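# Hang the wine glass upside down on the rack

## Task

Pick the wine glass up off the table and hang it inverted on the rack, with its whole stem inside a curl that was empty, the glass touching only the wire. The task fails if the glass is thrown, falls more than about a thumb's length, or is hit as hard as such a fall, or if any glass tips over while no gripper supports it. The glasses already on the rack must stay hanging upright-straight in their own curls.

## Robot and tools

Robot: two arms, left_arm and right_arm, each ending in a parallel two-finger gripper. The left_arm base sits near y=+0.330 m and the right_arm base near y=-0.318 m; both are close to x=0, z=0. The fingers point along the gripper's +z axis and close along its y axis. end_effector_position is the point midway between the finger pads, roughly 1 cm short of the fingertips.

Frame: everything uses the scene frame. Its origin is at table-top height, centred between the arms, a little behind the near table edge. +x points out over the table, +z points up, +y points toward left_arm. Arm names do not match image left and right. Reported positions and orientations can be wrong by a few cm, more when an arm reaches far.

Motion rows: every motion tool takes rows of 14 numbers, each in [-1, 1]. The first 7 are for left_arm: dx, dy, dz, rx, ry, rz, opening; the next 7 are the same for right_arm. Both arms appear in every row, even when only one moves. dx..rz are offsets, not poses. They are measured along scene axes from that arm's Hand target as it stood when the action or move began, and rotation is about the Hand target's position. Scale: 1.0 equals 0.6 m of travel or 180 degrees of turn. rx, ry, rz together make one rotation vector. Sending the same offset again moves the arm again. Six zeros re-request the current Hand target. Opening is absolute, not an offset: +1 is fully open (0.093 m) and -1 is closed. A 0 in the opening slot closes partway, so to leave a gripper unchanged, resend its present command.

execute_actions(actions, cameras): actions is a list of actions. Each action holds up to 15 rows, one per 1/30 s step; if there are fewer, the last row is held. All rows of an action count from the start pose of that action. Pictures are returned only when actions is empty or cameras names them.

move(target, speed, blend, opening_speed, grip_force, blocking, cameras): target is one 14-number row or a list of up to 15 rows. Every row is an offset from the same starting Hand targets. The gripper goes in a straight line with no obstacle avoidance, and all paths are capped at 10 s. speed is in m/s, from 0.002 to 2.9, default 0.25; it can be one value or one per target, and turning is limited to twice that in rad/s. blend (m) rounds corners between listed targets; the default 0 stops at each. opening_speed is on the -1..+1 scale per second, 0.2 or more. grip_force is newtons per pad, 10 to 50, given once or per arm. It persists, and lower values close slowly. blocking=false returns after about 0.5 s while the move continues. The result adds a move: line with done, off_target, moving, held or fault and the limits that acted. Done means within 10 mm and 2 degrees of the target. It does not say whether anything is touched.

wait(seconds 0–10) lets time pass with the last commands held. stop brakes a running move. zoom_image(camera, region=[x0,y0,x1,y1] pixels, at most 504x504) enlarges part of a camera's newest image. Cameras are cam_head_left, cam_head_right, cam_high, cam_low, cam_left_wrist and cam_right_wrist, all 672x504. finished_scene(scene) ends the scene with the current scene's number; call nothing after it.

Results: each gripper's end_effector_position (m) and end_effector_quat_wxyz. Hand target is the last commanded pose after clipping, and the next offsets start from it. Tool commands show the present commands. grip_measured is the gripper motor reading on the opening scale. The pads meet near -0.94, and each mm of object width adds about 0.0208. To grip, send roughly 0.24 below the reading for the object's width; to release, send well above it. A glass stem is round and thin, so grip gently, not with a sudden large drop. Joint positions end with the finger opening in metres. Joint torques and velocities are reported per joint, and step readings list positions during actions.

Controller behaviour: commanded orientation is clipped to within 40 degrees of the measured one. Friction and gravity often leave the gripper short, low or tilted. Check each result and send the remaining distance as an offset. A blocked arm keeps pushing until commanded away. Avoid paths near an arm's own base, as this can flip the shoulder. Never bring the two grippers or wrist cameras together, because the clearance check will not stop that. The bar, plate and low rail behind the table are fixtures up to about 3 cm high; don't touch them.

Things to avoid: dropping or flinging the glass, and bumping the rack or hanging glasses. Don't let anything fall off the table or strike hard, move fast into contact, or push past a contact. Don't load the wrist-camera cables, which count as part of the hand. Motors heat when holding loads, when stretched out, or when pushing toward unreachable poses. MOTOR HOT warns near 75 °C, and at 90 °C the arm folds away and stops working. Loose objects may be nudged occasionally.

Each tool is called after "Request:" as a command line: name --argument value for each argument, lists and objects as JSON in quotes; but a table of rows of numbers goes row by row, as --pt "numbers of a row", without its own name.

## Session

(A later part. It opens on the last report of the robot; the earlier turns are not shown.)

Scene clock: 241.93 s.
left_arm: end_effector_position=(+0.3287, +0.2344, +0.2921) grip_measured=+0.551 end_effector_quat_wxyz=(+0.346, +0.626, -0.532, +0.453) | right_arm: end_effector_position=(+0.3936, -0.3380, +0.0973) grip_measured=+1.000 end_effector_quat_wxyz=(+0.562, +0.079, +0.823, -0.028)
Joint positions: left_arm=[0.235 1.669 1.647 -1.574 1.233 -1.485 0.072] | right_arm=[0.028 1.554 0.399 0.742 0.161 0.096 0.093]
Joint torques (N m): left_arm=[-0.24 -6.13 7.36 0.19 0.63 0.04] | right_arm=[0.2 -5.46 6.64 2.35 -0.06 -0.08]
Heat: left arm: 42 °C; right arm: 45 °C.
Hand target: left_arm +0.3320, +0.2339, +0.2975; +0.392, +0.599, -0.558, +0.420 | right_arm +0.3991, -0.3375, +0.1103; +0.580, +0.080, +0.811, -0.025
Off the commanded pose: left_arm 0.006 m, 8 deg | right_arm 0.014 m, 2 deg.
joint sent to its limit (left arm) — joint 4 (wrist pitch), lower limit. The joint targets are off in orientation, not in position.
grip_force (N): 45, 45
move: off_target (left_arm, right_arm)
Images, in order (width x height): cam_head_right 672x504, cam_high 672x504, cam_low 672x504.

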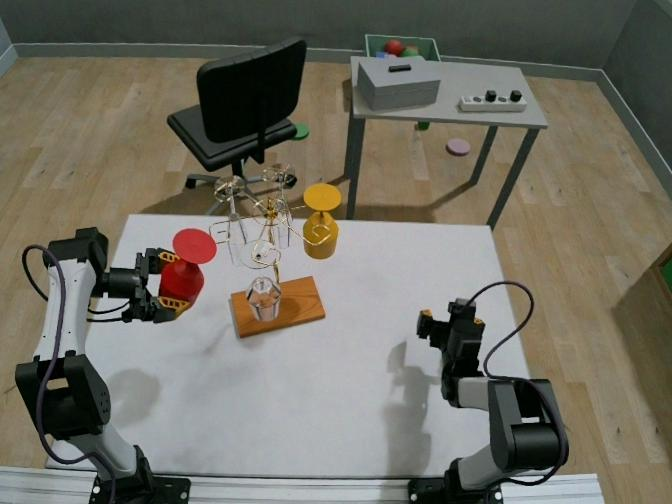

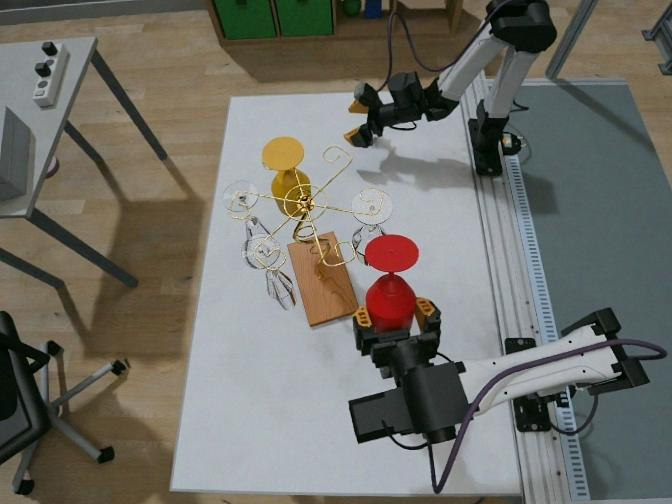

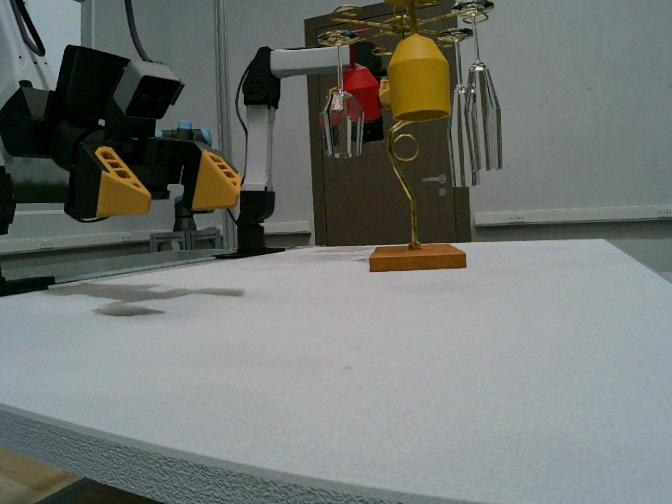

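Request:
move --pt "0.0305 -0.0465 -0.025 0.0045 -0.012 0.032 0.15 0 0 0 0 0 0 1" --pt "0.0688 -0.0965 -0.025 0.0045 -0.012 0.032 0.15 0 0 0 0 0 0 1" --speed 0.08 --blend '[0.015,0]' --cameras '["cam_high","cam_low","cam_head_right"]'

Request:
zoom_image --camera "cam_high" --region '[300, 180, 420, 270]'

Request:
zoom_image --camera "cam_low" --region '[300, 0, 440, 160]'

Request:
zoom_image --camera "cam_head_right" --region '[160, 190, 300, 310]'

Scene clock: 263.63 s.
left_arm: end_effector_position=(+0.3736, +0.1780, +0.2804) grip_measured=+0.551 end_effector_quat_wxyz=(+0.354, +0.624, -0.538, +0.443) | right_arm: end_effector_position=(+0.3936, -0.3380, +0.0973) grip_measured=+1.000 end_effector_quat_wxyz=(+0.562, +0.079, +0.823, -0.028)
Joint positions: left_arm=[0.036 1.699 1.618 -1.071 1.191 -1.974 0.072] | right_arm=[0.028 1.554 0.399 0.742 0.161 0.096 0.093]
Joint torques (N m): left_arm=[-0.2 -9.06 4.94 1.16 0.53 0] | right_arm=[0.23 -5.56 6.56 2.33 -0.06 -0.09]
Heat: left arm: 43 °C; right arm: 46 °C.
Hand target: left_arm +0.3733, +0.1762, +0.2824; +0.355, +0.621, -0.538, +0.446 | right_arm +0.3991, -0.3375, +0.1103; +0.580, +0.080, +0.811, -0.025
Off the commanded pose: left_arm 0.003 m, 1 deg | right_arm 0.014 m, 2 deg.
grip_force (N): 45, 45
move: off_target (right_arm)
Images, in order (width x height): cam_head_right 672x504, cam_high 672x504, cam_low 672x504.

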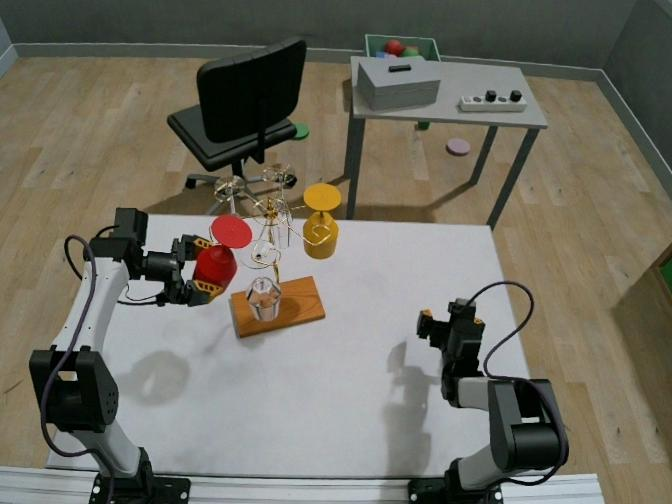

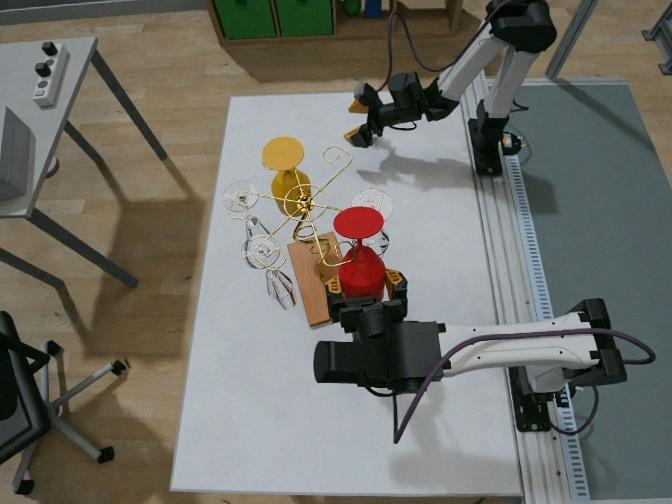

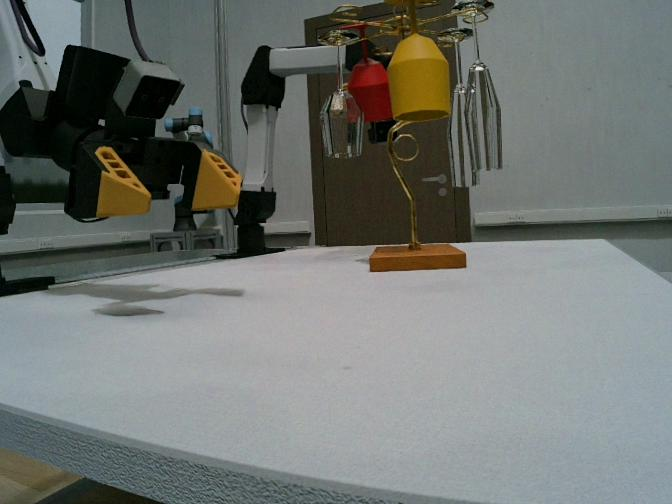

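Scaled by 4.200 from the camera's 672x504 image, which has a finer 960x720 frame.

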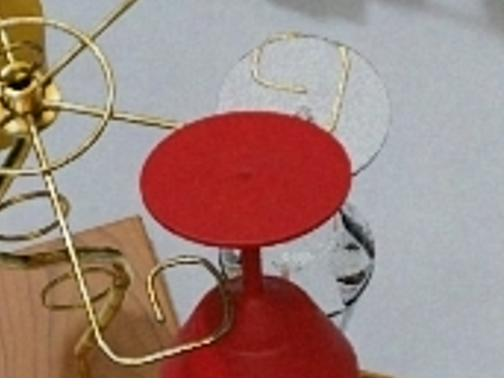

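Scaled by 3.150 from the camera's 672x504 image, which has a finer 960x720 frame.

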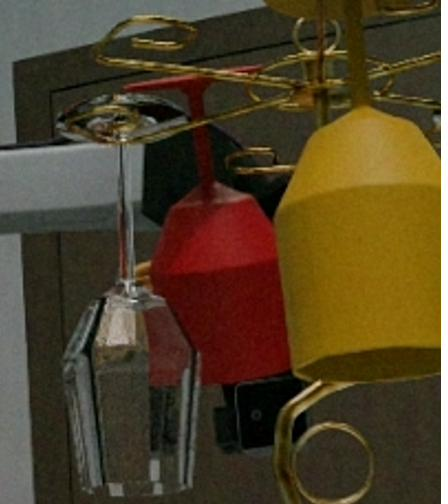

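Scaled by 3.600 from the camera's 672x504 image, which has a finer 960x720 frame.

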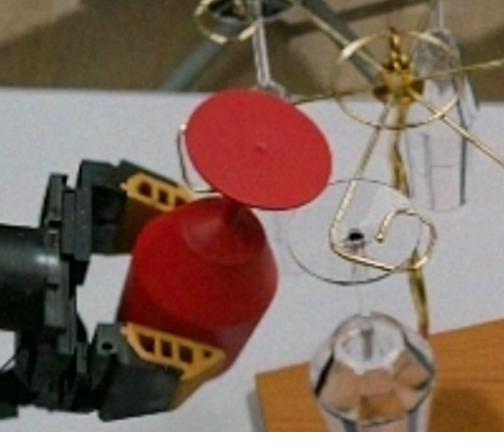

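Request:
move --pt "0.0007 -0.0183 -0.002 0 0 0 0.15 0 0 0 0 0 0 1" --pt "0.0247 -0.0258 -0.002 0 0 0 0.15 0 0 0 0 0 0 1" --speed 0.05 --blend '[0.005,0]' --cameras '["cam_high","cam_low","cam_head_right","cam_head_left"]'

Request:
zoom_image --camera "cam_high" --region '[310, 190, 400, 270]'

Request:
zoom_image --camera "cam_low" --region '[300, 0, 440, 160]'

Request:
zoom_image --camera "cam_head_right" --region '[190, 200, 290, 280]'

Request:
zoom_image --camera "cam_head_left" --region '[180, 200, 280, 280]'

Scene clock: 280.60 s.
left_arm: end_effector_position=(+0.3826, +0.1635, +0.2727) grip_measured=+0.551 end_effector_quat_wxyz=(+0.360, +0.630, -0.533, +0.436) | right_arm: end_effector_position=(+0.3936, -0.3380, +0.0973) grip_measured=+1.000 end_effector_quat_wxyz=(+0.562, +0.079, +0.823, -0.028)
Joint positions: left_arm=[-0.007 1.713 1.596 -0.959 1.17 -2.082 0.072] | right_arm=[0.028 1.554 0.399 0.742 0.161 0.096 0.093]
Joint torques (N m): left_arm=[-0.39 -7.9 8.06 1.22 0.5 0.1] | right_arm=[0.21 -5.45 6.56 2.34 -0.05 -0.07]
Heat: left arm: 41 °C; right arm: 46 °C.
Hand target: left_arm +0.3881, +0.1606, +0.2811; +0.355, +0.621, -0.538, +0.446 | right_arm +0.3991, -0.3375, +0.1103; +0.580, +0.080, +0.811, -0.025
Off the commanded pose: left_arm 0.011 m, 2 deg | right_arm 0.014 m, 2 deg.
grip_force (N): 45, 45
move: off_target (left_arm, right_arm)
Images, in order (width x height): cam_head_left 672x504, cam_head_right 672x504, cam_high 672x504, cam_low 672x504.

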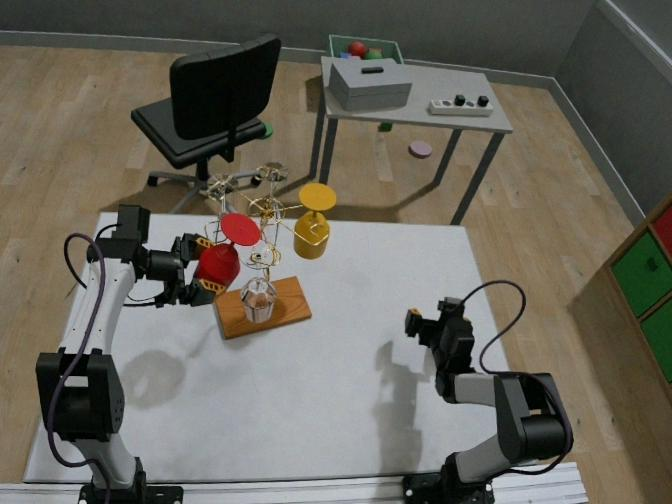

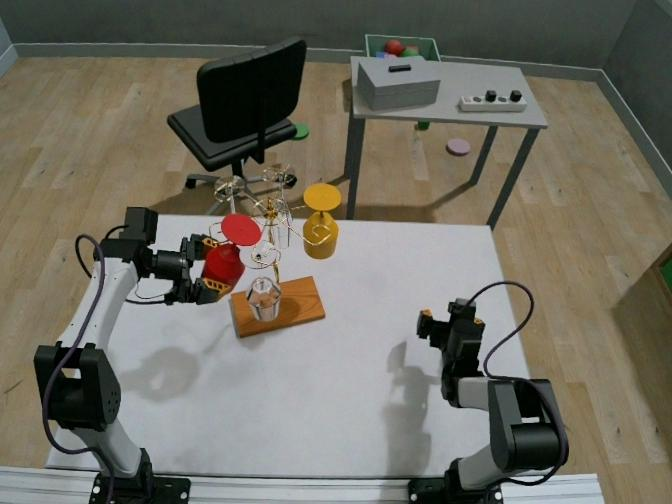

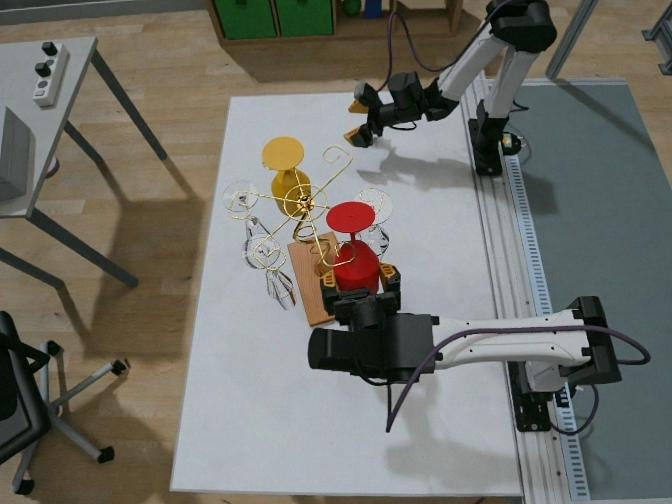

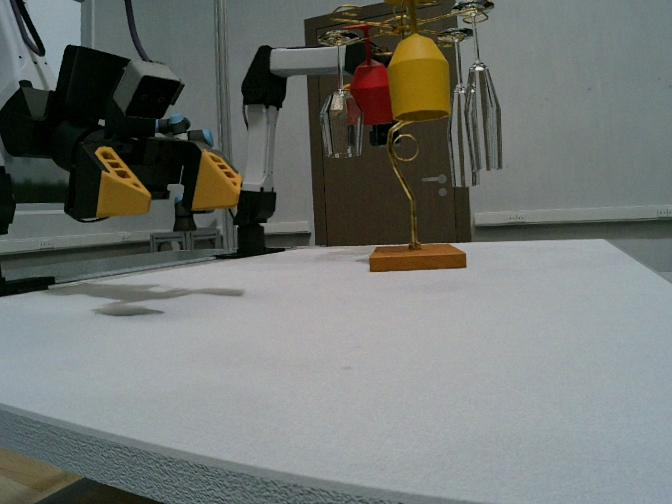

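Scaled by 5.600 from the camera's 672x504 image, which has a finer 960x720 frame.

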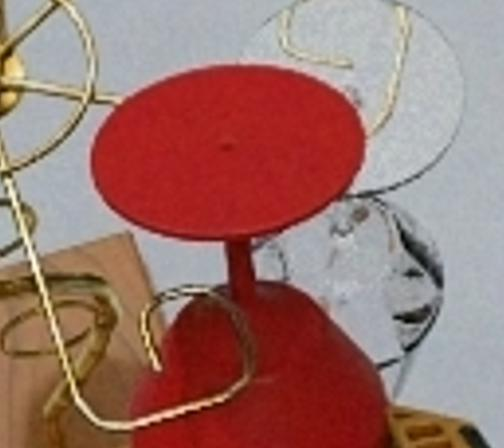

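Scaled by 3.150 from the camera's 672x504 image, which has a finer 960x720 frame.

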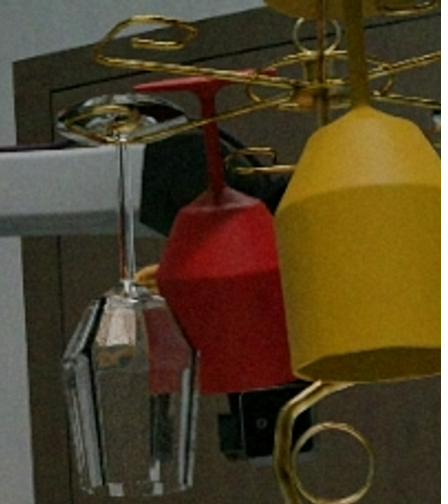

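Scaled by 5.040 from the camera's 672x504 image, which has a finer 960x720 frame.

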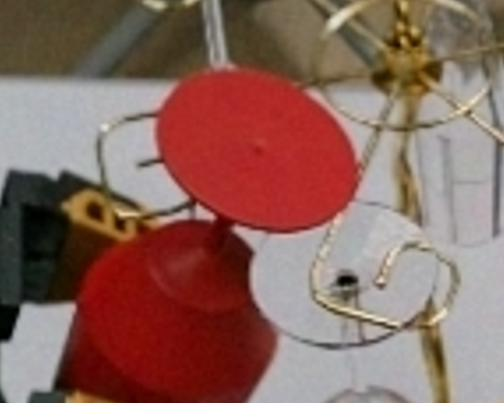

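Scaled by 5.040 from the camera's 672x504 image, which has a finer 960x720 frame.

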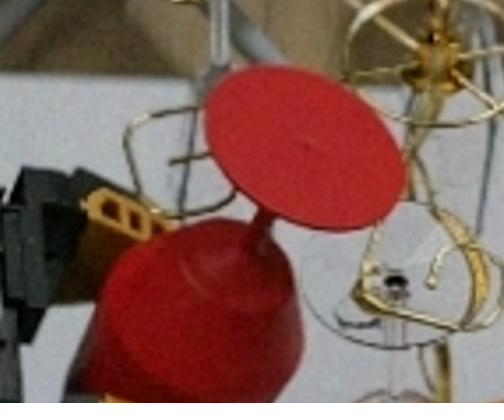

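Request:
move --pt "0.029 0.002 0 0 0 0 0.15 0 0 0 0 0 0 1" --pt "0.0507 0.0218 0 0 0 0 0.15 0 0 0 0 0 0 1" --speed 0.05 --blend '[0.003,0]' --cameras '["cam_high","cam_low","cam_head_right"]'

Request:
zoom_image --camera "cam_high" --region '[300, 190, 390, 270]'

Request:
zoom_image --camera "cam_low" --region '[300, 0, 440, 160]'

Request:
zoom_image --camera "cam_head_right" --region '[190, 200, 290, 280]'

Scene clock: 291.17 s.
left_arm: end_effector_position=(+0.4138, +0.1722, +0.2719) grip_measured=+0.551 end_effector_quat_wxyz=(+0.356, +0.632, -0.535, +0.434) | right_arm: end_effector_position=(+0.3936, -0.3380, +0.0973) grip_measured=+1.000 end_effector_quat_wxyz=(+0.562, +0.079, +0.823, -0.028)
Joint positions: left_arm=[0.016 1.851 1.776 -1.053 1.171 -2.022 0.072] | right_arm=[0.028 1.554 0.399 0.742 0.161 0.096 0.093]
Joint torques (N m): left_arm=[0.72 -8.83 8.39 0.93 0.68 0.19] | right_arm=[0.16 -5.35 6.65 2.35 -0.06 -0.09]
Heat: left arm: 42 °C; right arm: 47 °C.
Hand target: left_arm +0.4185, +0.1737, +0.2812; +0.355, +0.621, -0.538, +0.446 | right_arm +0.3991, -0.3375, +0.1103; +0.580, +0.080, +0.811, -0.025
Off the commanded pose: left_arm 0.010 m, 2 deg | right_arm 0.014 m, 2 deg.
grip_force (N): 45, 45
move: off_target (right_arm)
Images, in order (width x height): cam_head_right 672x504, cam_high 672x504, cam_low 672x504.

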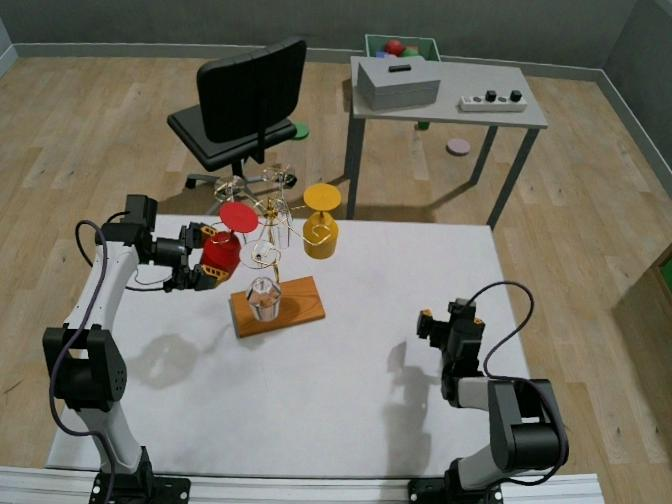

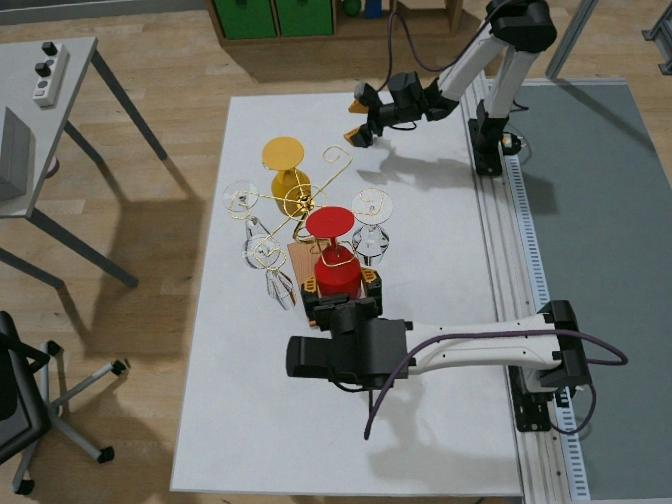

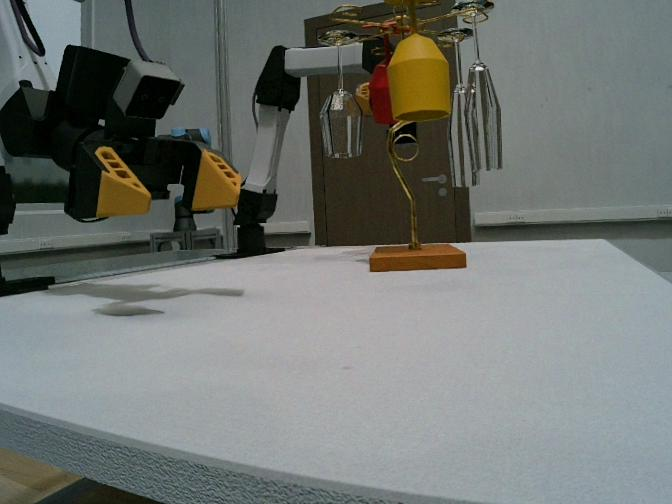

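Scaled by 5.600 from the camera's 672x504 image, which has a finer 960x720 frame.

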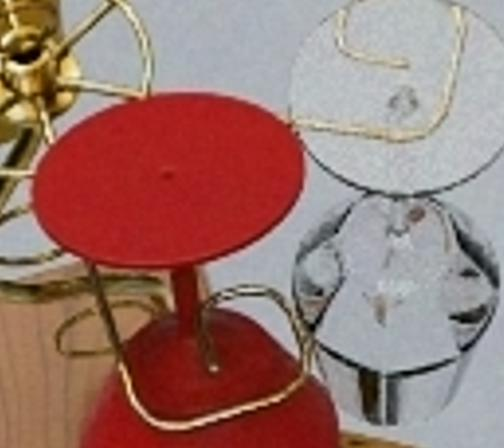

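Scaled by 3.150 from the camera's 672x504 image, which has a finer 960x720 frame.

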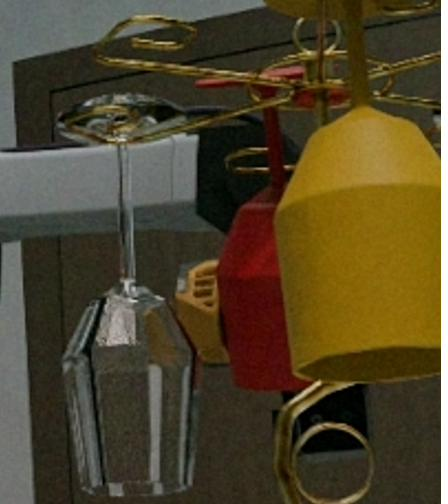

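Scaled by 5.040 from the camera's 672x504 image, which has a finer 960x720 frame.

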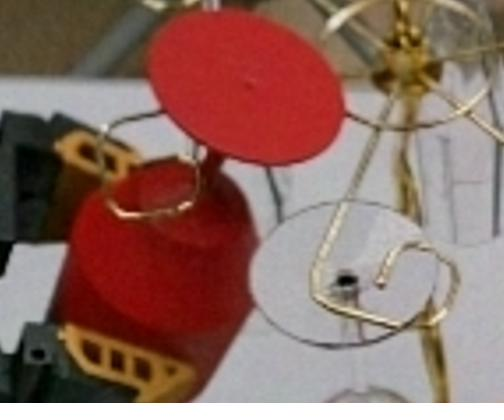

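Request:
move --target '[0.004,0.033,-0.003,0,0,0,0.15,0,0,0,0,0,0,1]' --speed 0.05 --cameras '["cam_high","cam_low","cam_head_right","cam_head_left"]'

Request:
zoom_image --camera "cam_high" --region '[300, 190, 390, 270]'

Request:
zoom_image --camera "cam_low" --region '[340, 0, 440, 100]'

Request:
zoom_image --camera "cam_head_right" --region '[190, 200, 290, 280]'

Request:
zoom_image --camera "cam_head_left" --region '[180, 200, 280, 280]'

Scene clock: 304.10 s.
left_arm: end_effector_position=(+0.4164, +0.1919, +0.2705) grip_measured=+0.551 end_effector_quat_wxyz=(+0.354, +0.631, -0.536, +0.434) | right_arm: end_effector_position=(+0.3936, -0.3380, +0.0973) grip_measured=+1.000 end_effector_quat_wxyz=(+0.562, +0.079, +0.823, -0.028)
Joint positions: left_arm=[0.068 1.901 1.85 -1.197 1.188 -1.89 0.072] | right_arm=[0.028 1.554 0.399 0.742 0.161 0.096 0.093]
Joint torques (N m): left_arm=[0.84 -9.06 8.17 0.77 0.74 0.21] | right_arm=[0.24 -5.45 6.58 2.33 -0.06 -0.09]
Motor temperatures (°C): left_arm=[27 40 44 32 29 28 29] | right_arm=[28 37 33 47 25 28 25]
Heat: left arm: 44 °C; right arm: 47 °C.
Hand target: left_arm +0.4209, +0.1935, +0.2794; +0.355, +0.621, -0.538, +0.446 | right_arm +0.3991, -0.3375, +0.1103; +0.580, +0.080, +0.811, -0.025
Off the commanded pose: left_arm 0.010 m, 2 deg | right_arm 0.014 m, 2 deg.
grip_force (N): 45, 45
move: off_target (right_arm)
Images, in order (width x height): cam_head_left 672x504, cam_head_right 672x504, cam_high 672x504, cam_low 672x504.

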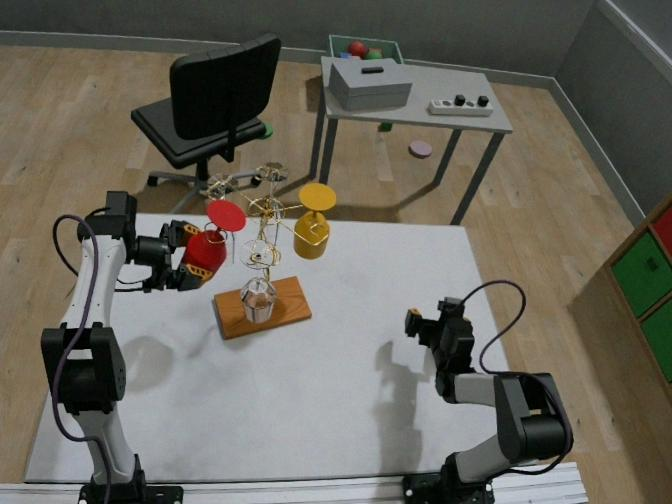

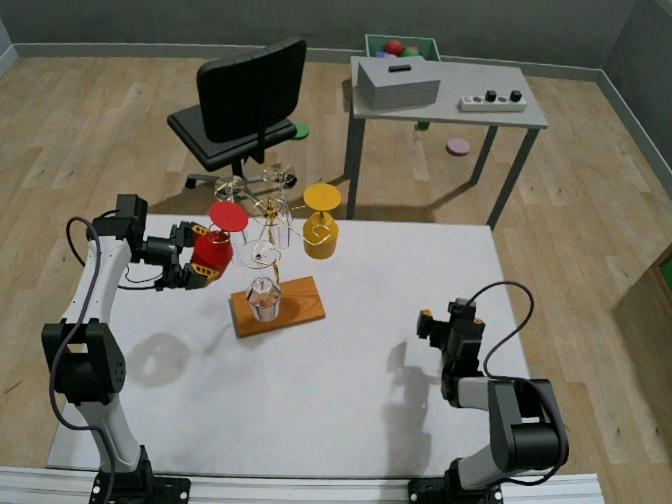

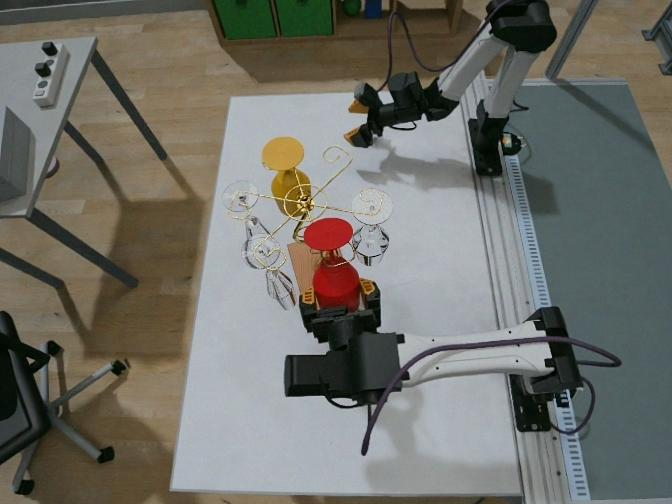

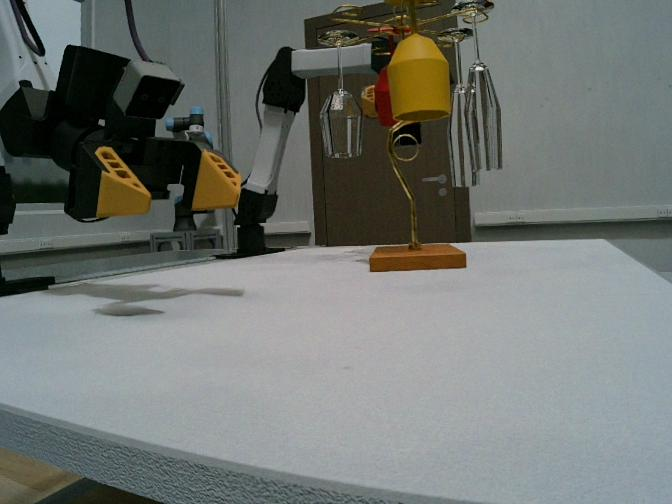

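Scaled by 5.600 from the camera's 672x504 image, which has a finer 960x720 frame.

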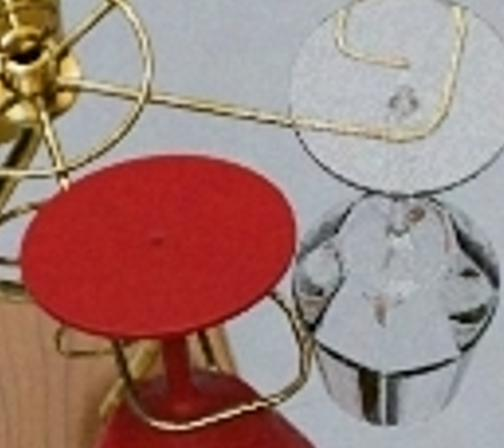

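Scaled by 5.040 from the camera's 672x504 image, which has a finer 960x720 frame.

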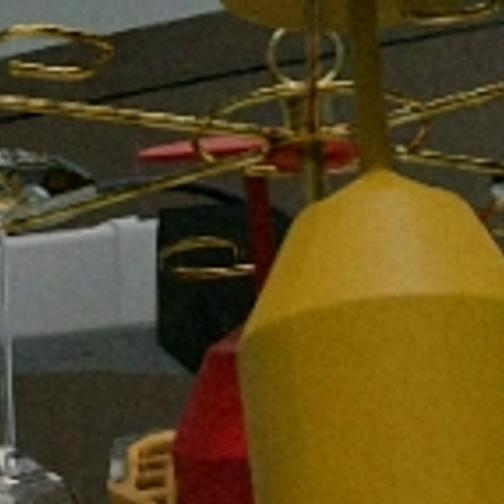

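Scaled by 5.040 from the camera's 672x504 image, which has a finer 960x720 frame.

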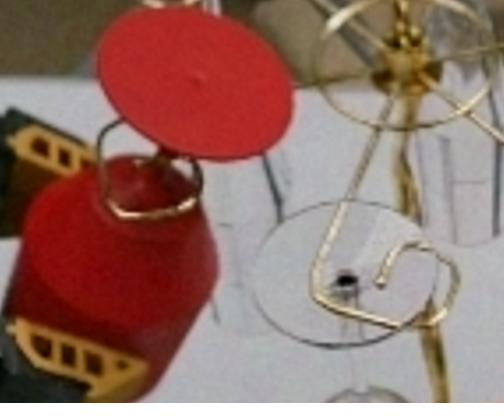

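Scaled by 5.040 from the camera's 672x504 image, which has a finer 960x720 frame.

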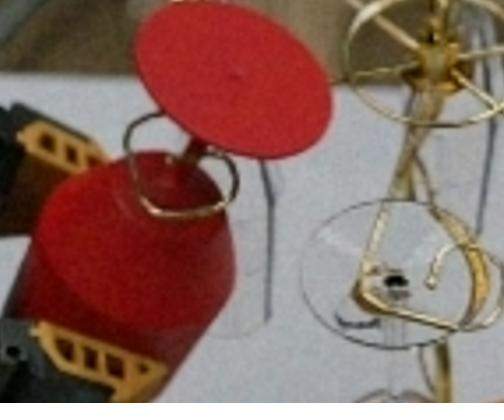

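Request:
move --target '[0.0025,-0.0257,-0.0317,-0.0907,0.0073,0,0.15,0,0,0,0,0,0,1]' --speed 0.05 --cameras '["cam_high","cam_low","cam_head_right","cam_head_left"]'

Request:
zoom_image --camera "cam_high" --region '[300, 200, 390, 280]'

Request:
zoom_image --camera "cam_low" --region '[340, 0, 440, 100]'

Request:
zoom_image --camera "cam_head_right" --region '[180, 200, 280, 280]'

Request:
zoom_image --camera "cam_head_left" --region '[180, 200, 280, 280]'

Scene clock: 319.83 s.
left_arm: end_effector_position=(+0.4238, +0.1809, +0.2584) grip_measured=+0.551 end_effector_quat_wxyz=(+0.443, +0.570, -0.492, +0.486) | right_arm: end_effector_position=(+0.3936, -0.3380, +0.0973) grip_measured=+1.000 end_effector_quat_wxyz=(+0.562, +0.079, +0.823, -0.028)
Joint positions: left_arm=[0.065 1.901 1.621 -0.788 1.438 -2.097 0.072] | right_arm=[0.028 1.554 0.399 0.742 0.161 0.096 0.093]
Joint torques (N m): left_arm=[-0.24 -10.44 5.03 1.15 0.71 0.05] | right_arm=[0.27 -5.46 6.6 2.33 -0.09 -0.08]
Heat: left arm: 45 °C; right arm: 47 °C.
Hand target: left_arm +0.4224, +0.1781, +0.2605; +0.446, +0.569, -0.465, +0.511 | right_arm +0.3991, -0.3375, +0.1103; +0.580, +0.080, +0.811, -0.025
Off the commanded pose: left_arm 0.004 m, 4 deg | right_arm 0.014 m, 2 deg.
joint sent to its limit (left arm) — joint 6 (wrist roll), lower limit. The joint targets are off in orientation, not in position.
grip_force (N): 45, 45
move: off_target (left_arm, right_arm)
Images, in order (width x height): cam_head_left 672x504, cam_head_right 672x504, cam_high 672x504, cam_low 672x504.

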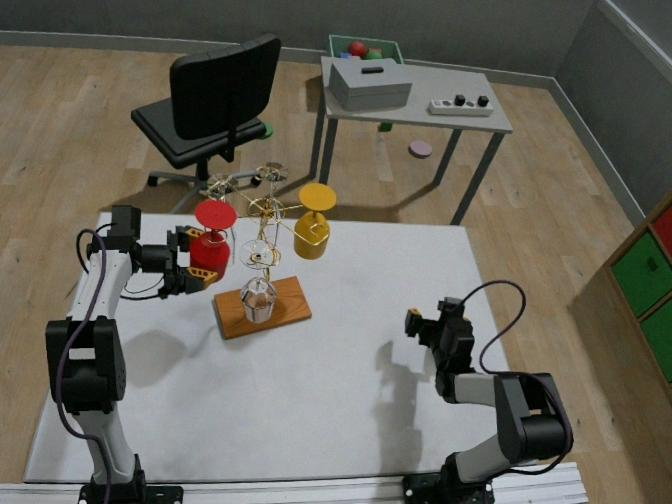

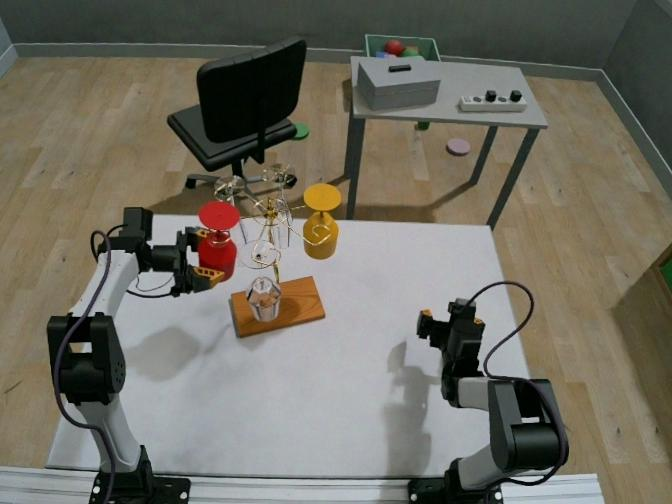

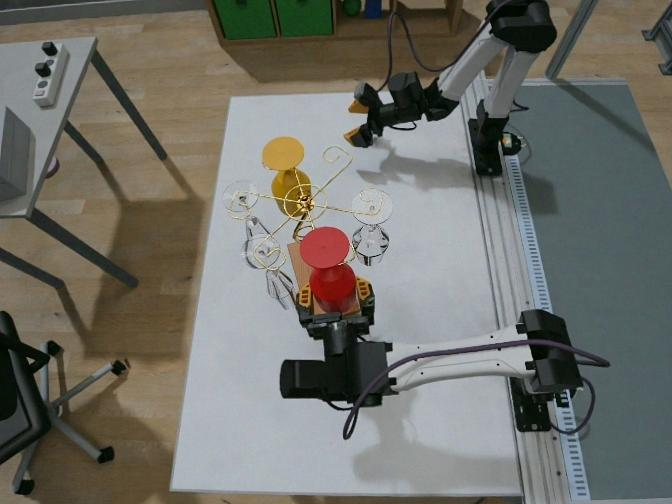

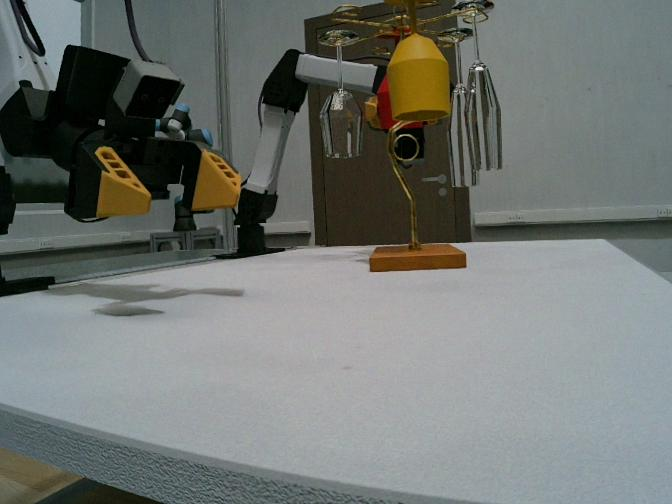

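Scaled by 5.600 from the camera's 672x504 image, which has a finer 960x720 frame.

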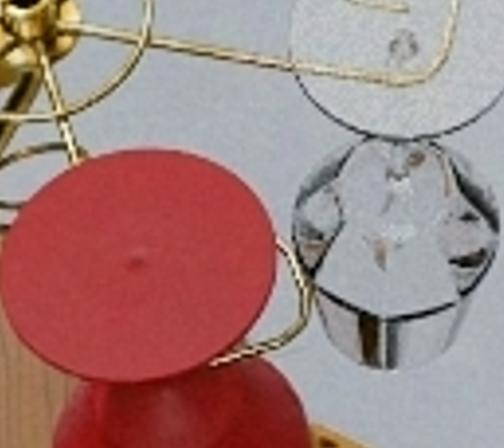

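Scaled by 5.040 from the camera's 672x504 image, which has a finer 960x720 frame.

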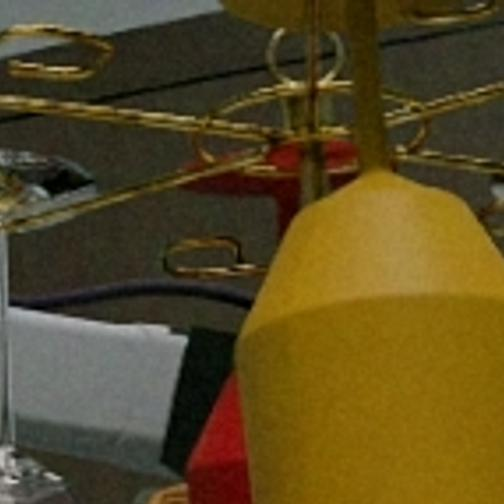

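Scaled by 5.040 from the camera's 672x504 image, which has a finer 960x720 frame.

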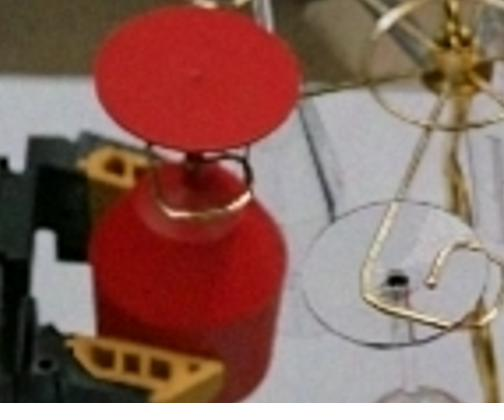

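Scaled by 5.040 from the camera's 672x504 image, which has a finer 960x720 frame.

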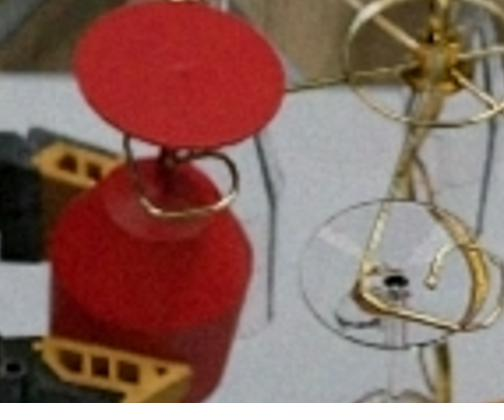

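Request:
move --target '[-0.0205,0.0105,0,0,0,0,0.15,0,0,0,0,0,0,1]' --speed 0.04 --cameras '["cam_high","cam_low","cam_head_right","cam_head_left"]'

Request:
zoom_image --camera "cam_high" --region '[300, 200, 390, 280]'

Request:
zoom_image --camera "cam_head_right" --region '[195, 205, 245, 245]'

Request:
zoom_image --camera "cam_head_left" --region '[190, 205, 240, 245]'

Request:
zoom_image --camera "cam_low" --region '[360, 20, 420, 70]'

Scene clock: 331.17 s.
left_arm: end_effector_position=(+0.4165, +0.1804, +0.2405) grip_measured=+0.551 end_effector_quat_wxyz=(+0.464, +0.574, -0.479, +0.476) | right_arm: end_effector_position=(+0.3936, -0.3380, +0.0973) grip_measured=+1.000 end_effector_quat_wxyz=(+0.562, +0.079, +0.823, -0.028)
Joint positions: left_arm=[0.065 1.901 1.545 -0.759 1.46 -2.099 0.072] | right_arm=[0.028 1.554 0.399 0.742 0.161 0.096 0.093]
Joint torques (N m): left_arm=[1.26 -15.79 4.86 1.01 0.63 0.07] | right_arm=[0.28 -5.49 6.57 2.36 -0.06 -0.1]
Heat: left arm: 43 °C; right arm: 48 °C.
Hand target: left_arm +0.4101, +0.1845, +0.2605; +0.446, +0.569, -0.465, +0.511 | right_arm +0.3991, -0.3375, +0.1103; +0.580, +0.080, +0.811, -0.025
Off the commanded pose: left_arm 0.021 m, 5 deg | right_arm 0.014 m, 2 deg.
joint sent to its limit (left arm) — joint 6 (wrist roll), lower limit. The joint targets are off in orientation, not in position.
grip_force (N): 45, 45
move: off_target (left_arm, right_arm)
Images, in order (width x height): cam_head_left 672x504, cam_head_right 672x504, cam_high 672x504, cam_low 672x504.

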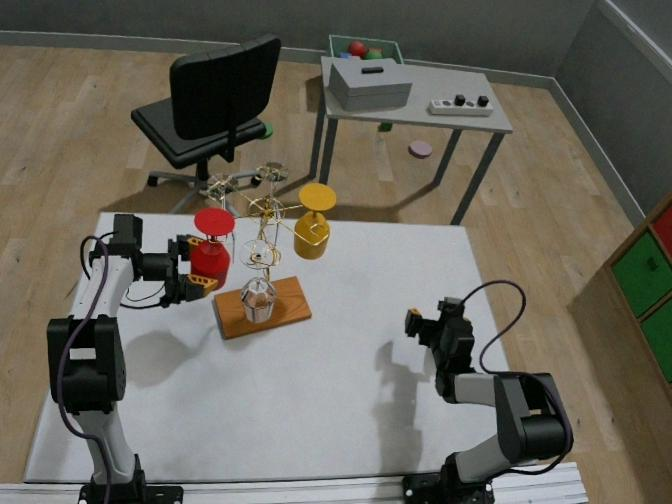

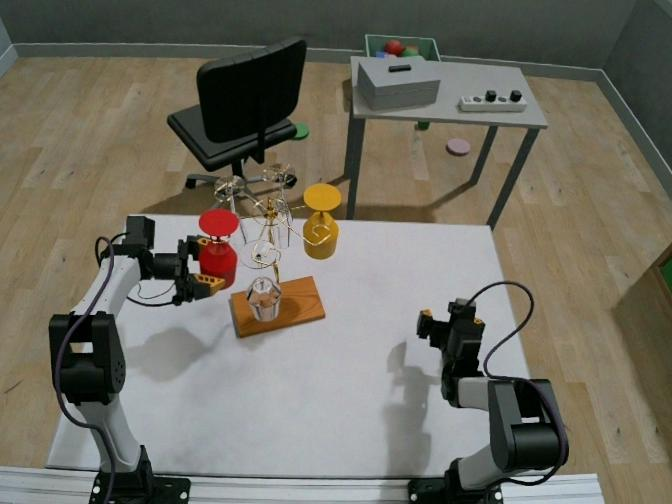

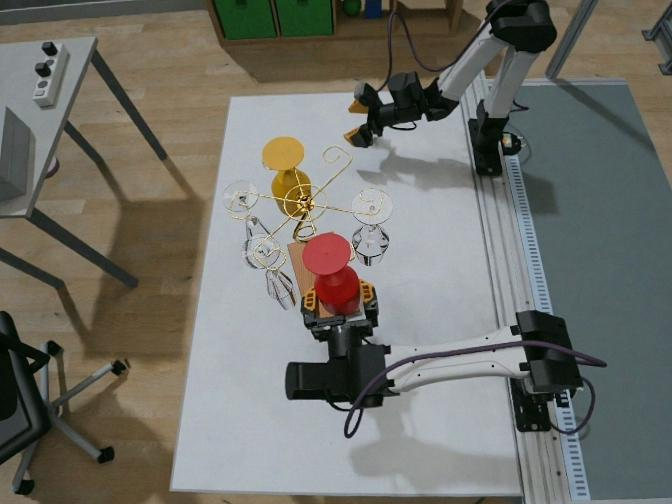

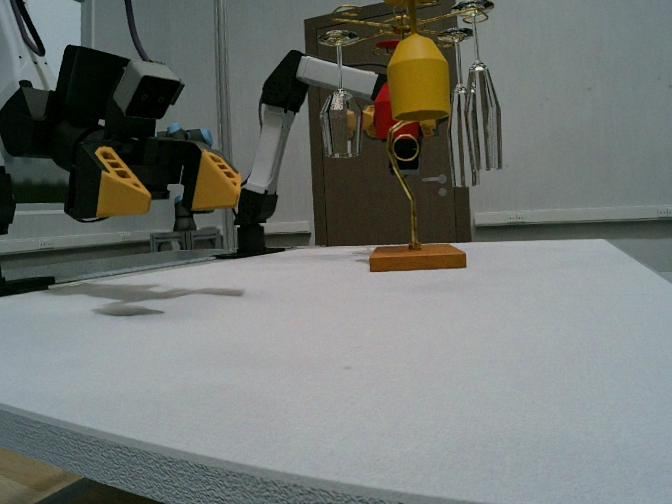

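Scaled by 5.600 from the camera's 672x504 image, which has a finer 960x720 frame.

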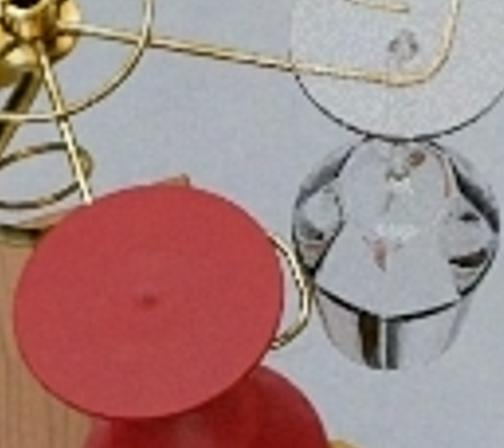

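Scaled by 10.080 from the camera's 672x504 image, which has a finer 960x720 frame.

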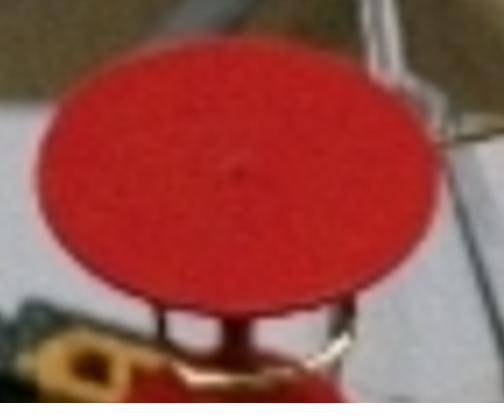

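Scaled by 10.080 from the camera's 672x504 image, which has a finer 960x720 frame.

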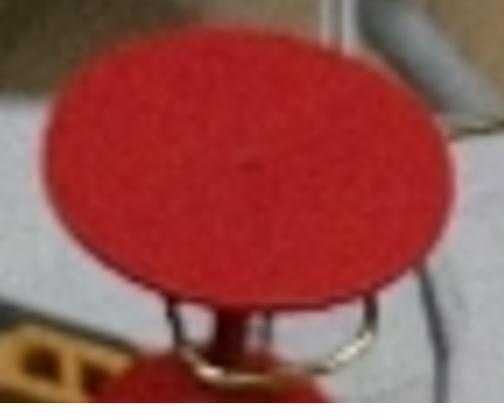

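Scaled by 8.400 from the camera's 672x504 image, which has a finer 960x720 frame.

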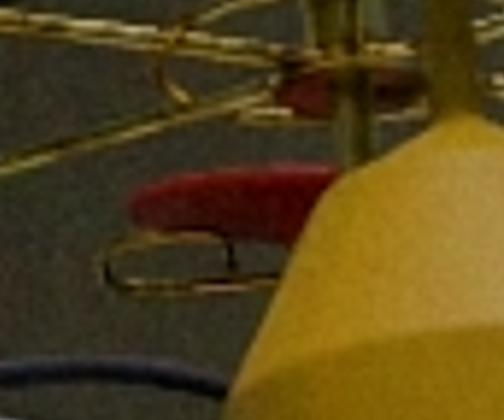

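Request:
move --target '[-0.005,0.006,0.002,0,0,0,0.15,0,0,0,0,0,0,1]' --speed 0.04

Scene clock: 341.90 s.
left_arm: end_effector_position=(+0.4144, +0.1847, +0.2405) grip_measured=+0.551 end_effector_quat_wxyz=(+0.464, +0.576, -0.474, +0.478) | right_arm: end_effector_position=(+0.3936, -0.3380, +0.0973) grip_measured=+1.000 end_effector_quat_wxyz=(+0.562, +0.079, +0.823, -0.028)
Joint positions: left_arm=[0.077 1.889 1.527 -0.755 1.466 -2.099 0.072] | right_arm=[0.028 1.554 0.399 0.742 0.161 0.096 0.093]
Joint torques (N m): left_arm=[1.17 -16.03 4.86 1 0.63 0.07] | right_arm=[0.23 -5.42 6.63 2.34 -0.05 -0.09]
Motor temperatures (°C): left_arm=[27 49 42 32 29 28 29] | right_arm=[28 37 33 48 24 28 25]
Heat: left arm: 49 °C; right arm: 48 °C.
Hand target: left_arm +0.4071, +0.1880, +0.2616; +0.446, +0.570, -0.465, +0.511 | right_arm +0.3991, -0.3375, +0.1103; +0.580, +0.080, +0.811, -0.025
Off the commanded pose: left_arm 0.023 m, 4 deg | right_arm 0.014 m, 2 deg.
joint sent to its limit (left arm) — joint 6 (wrist roll), lower limit. The joint targets are off in orientation, not in position.
grip_force (N): 45, 45
move: off_target (left_arm, right_arm)


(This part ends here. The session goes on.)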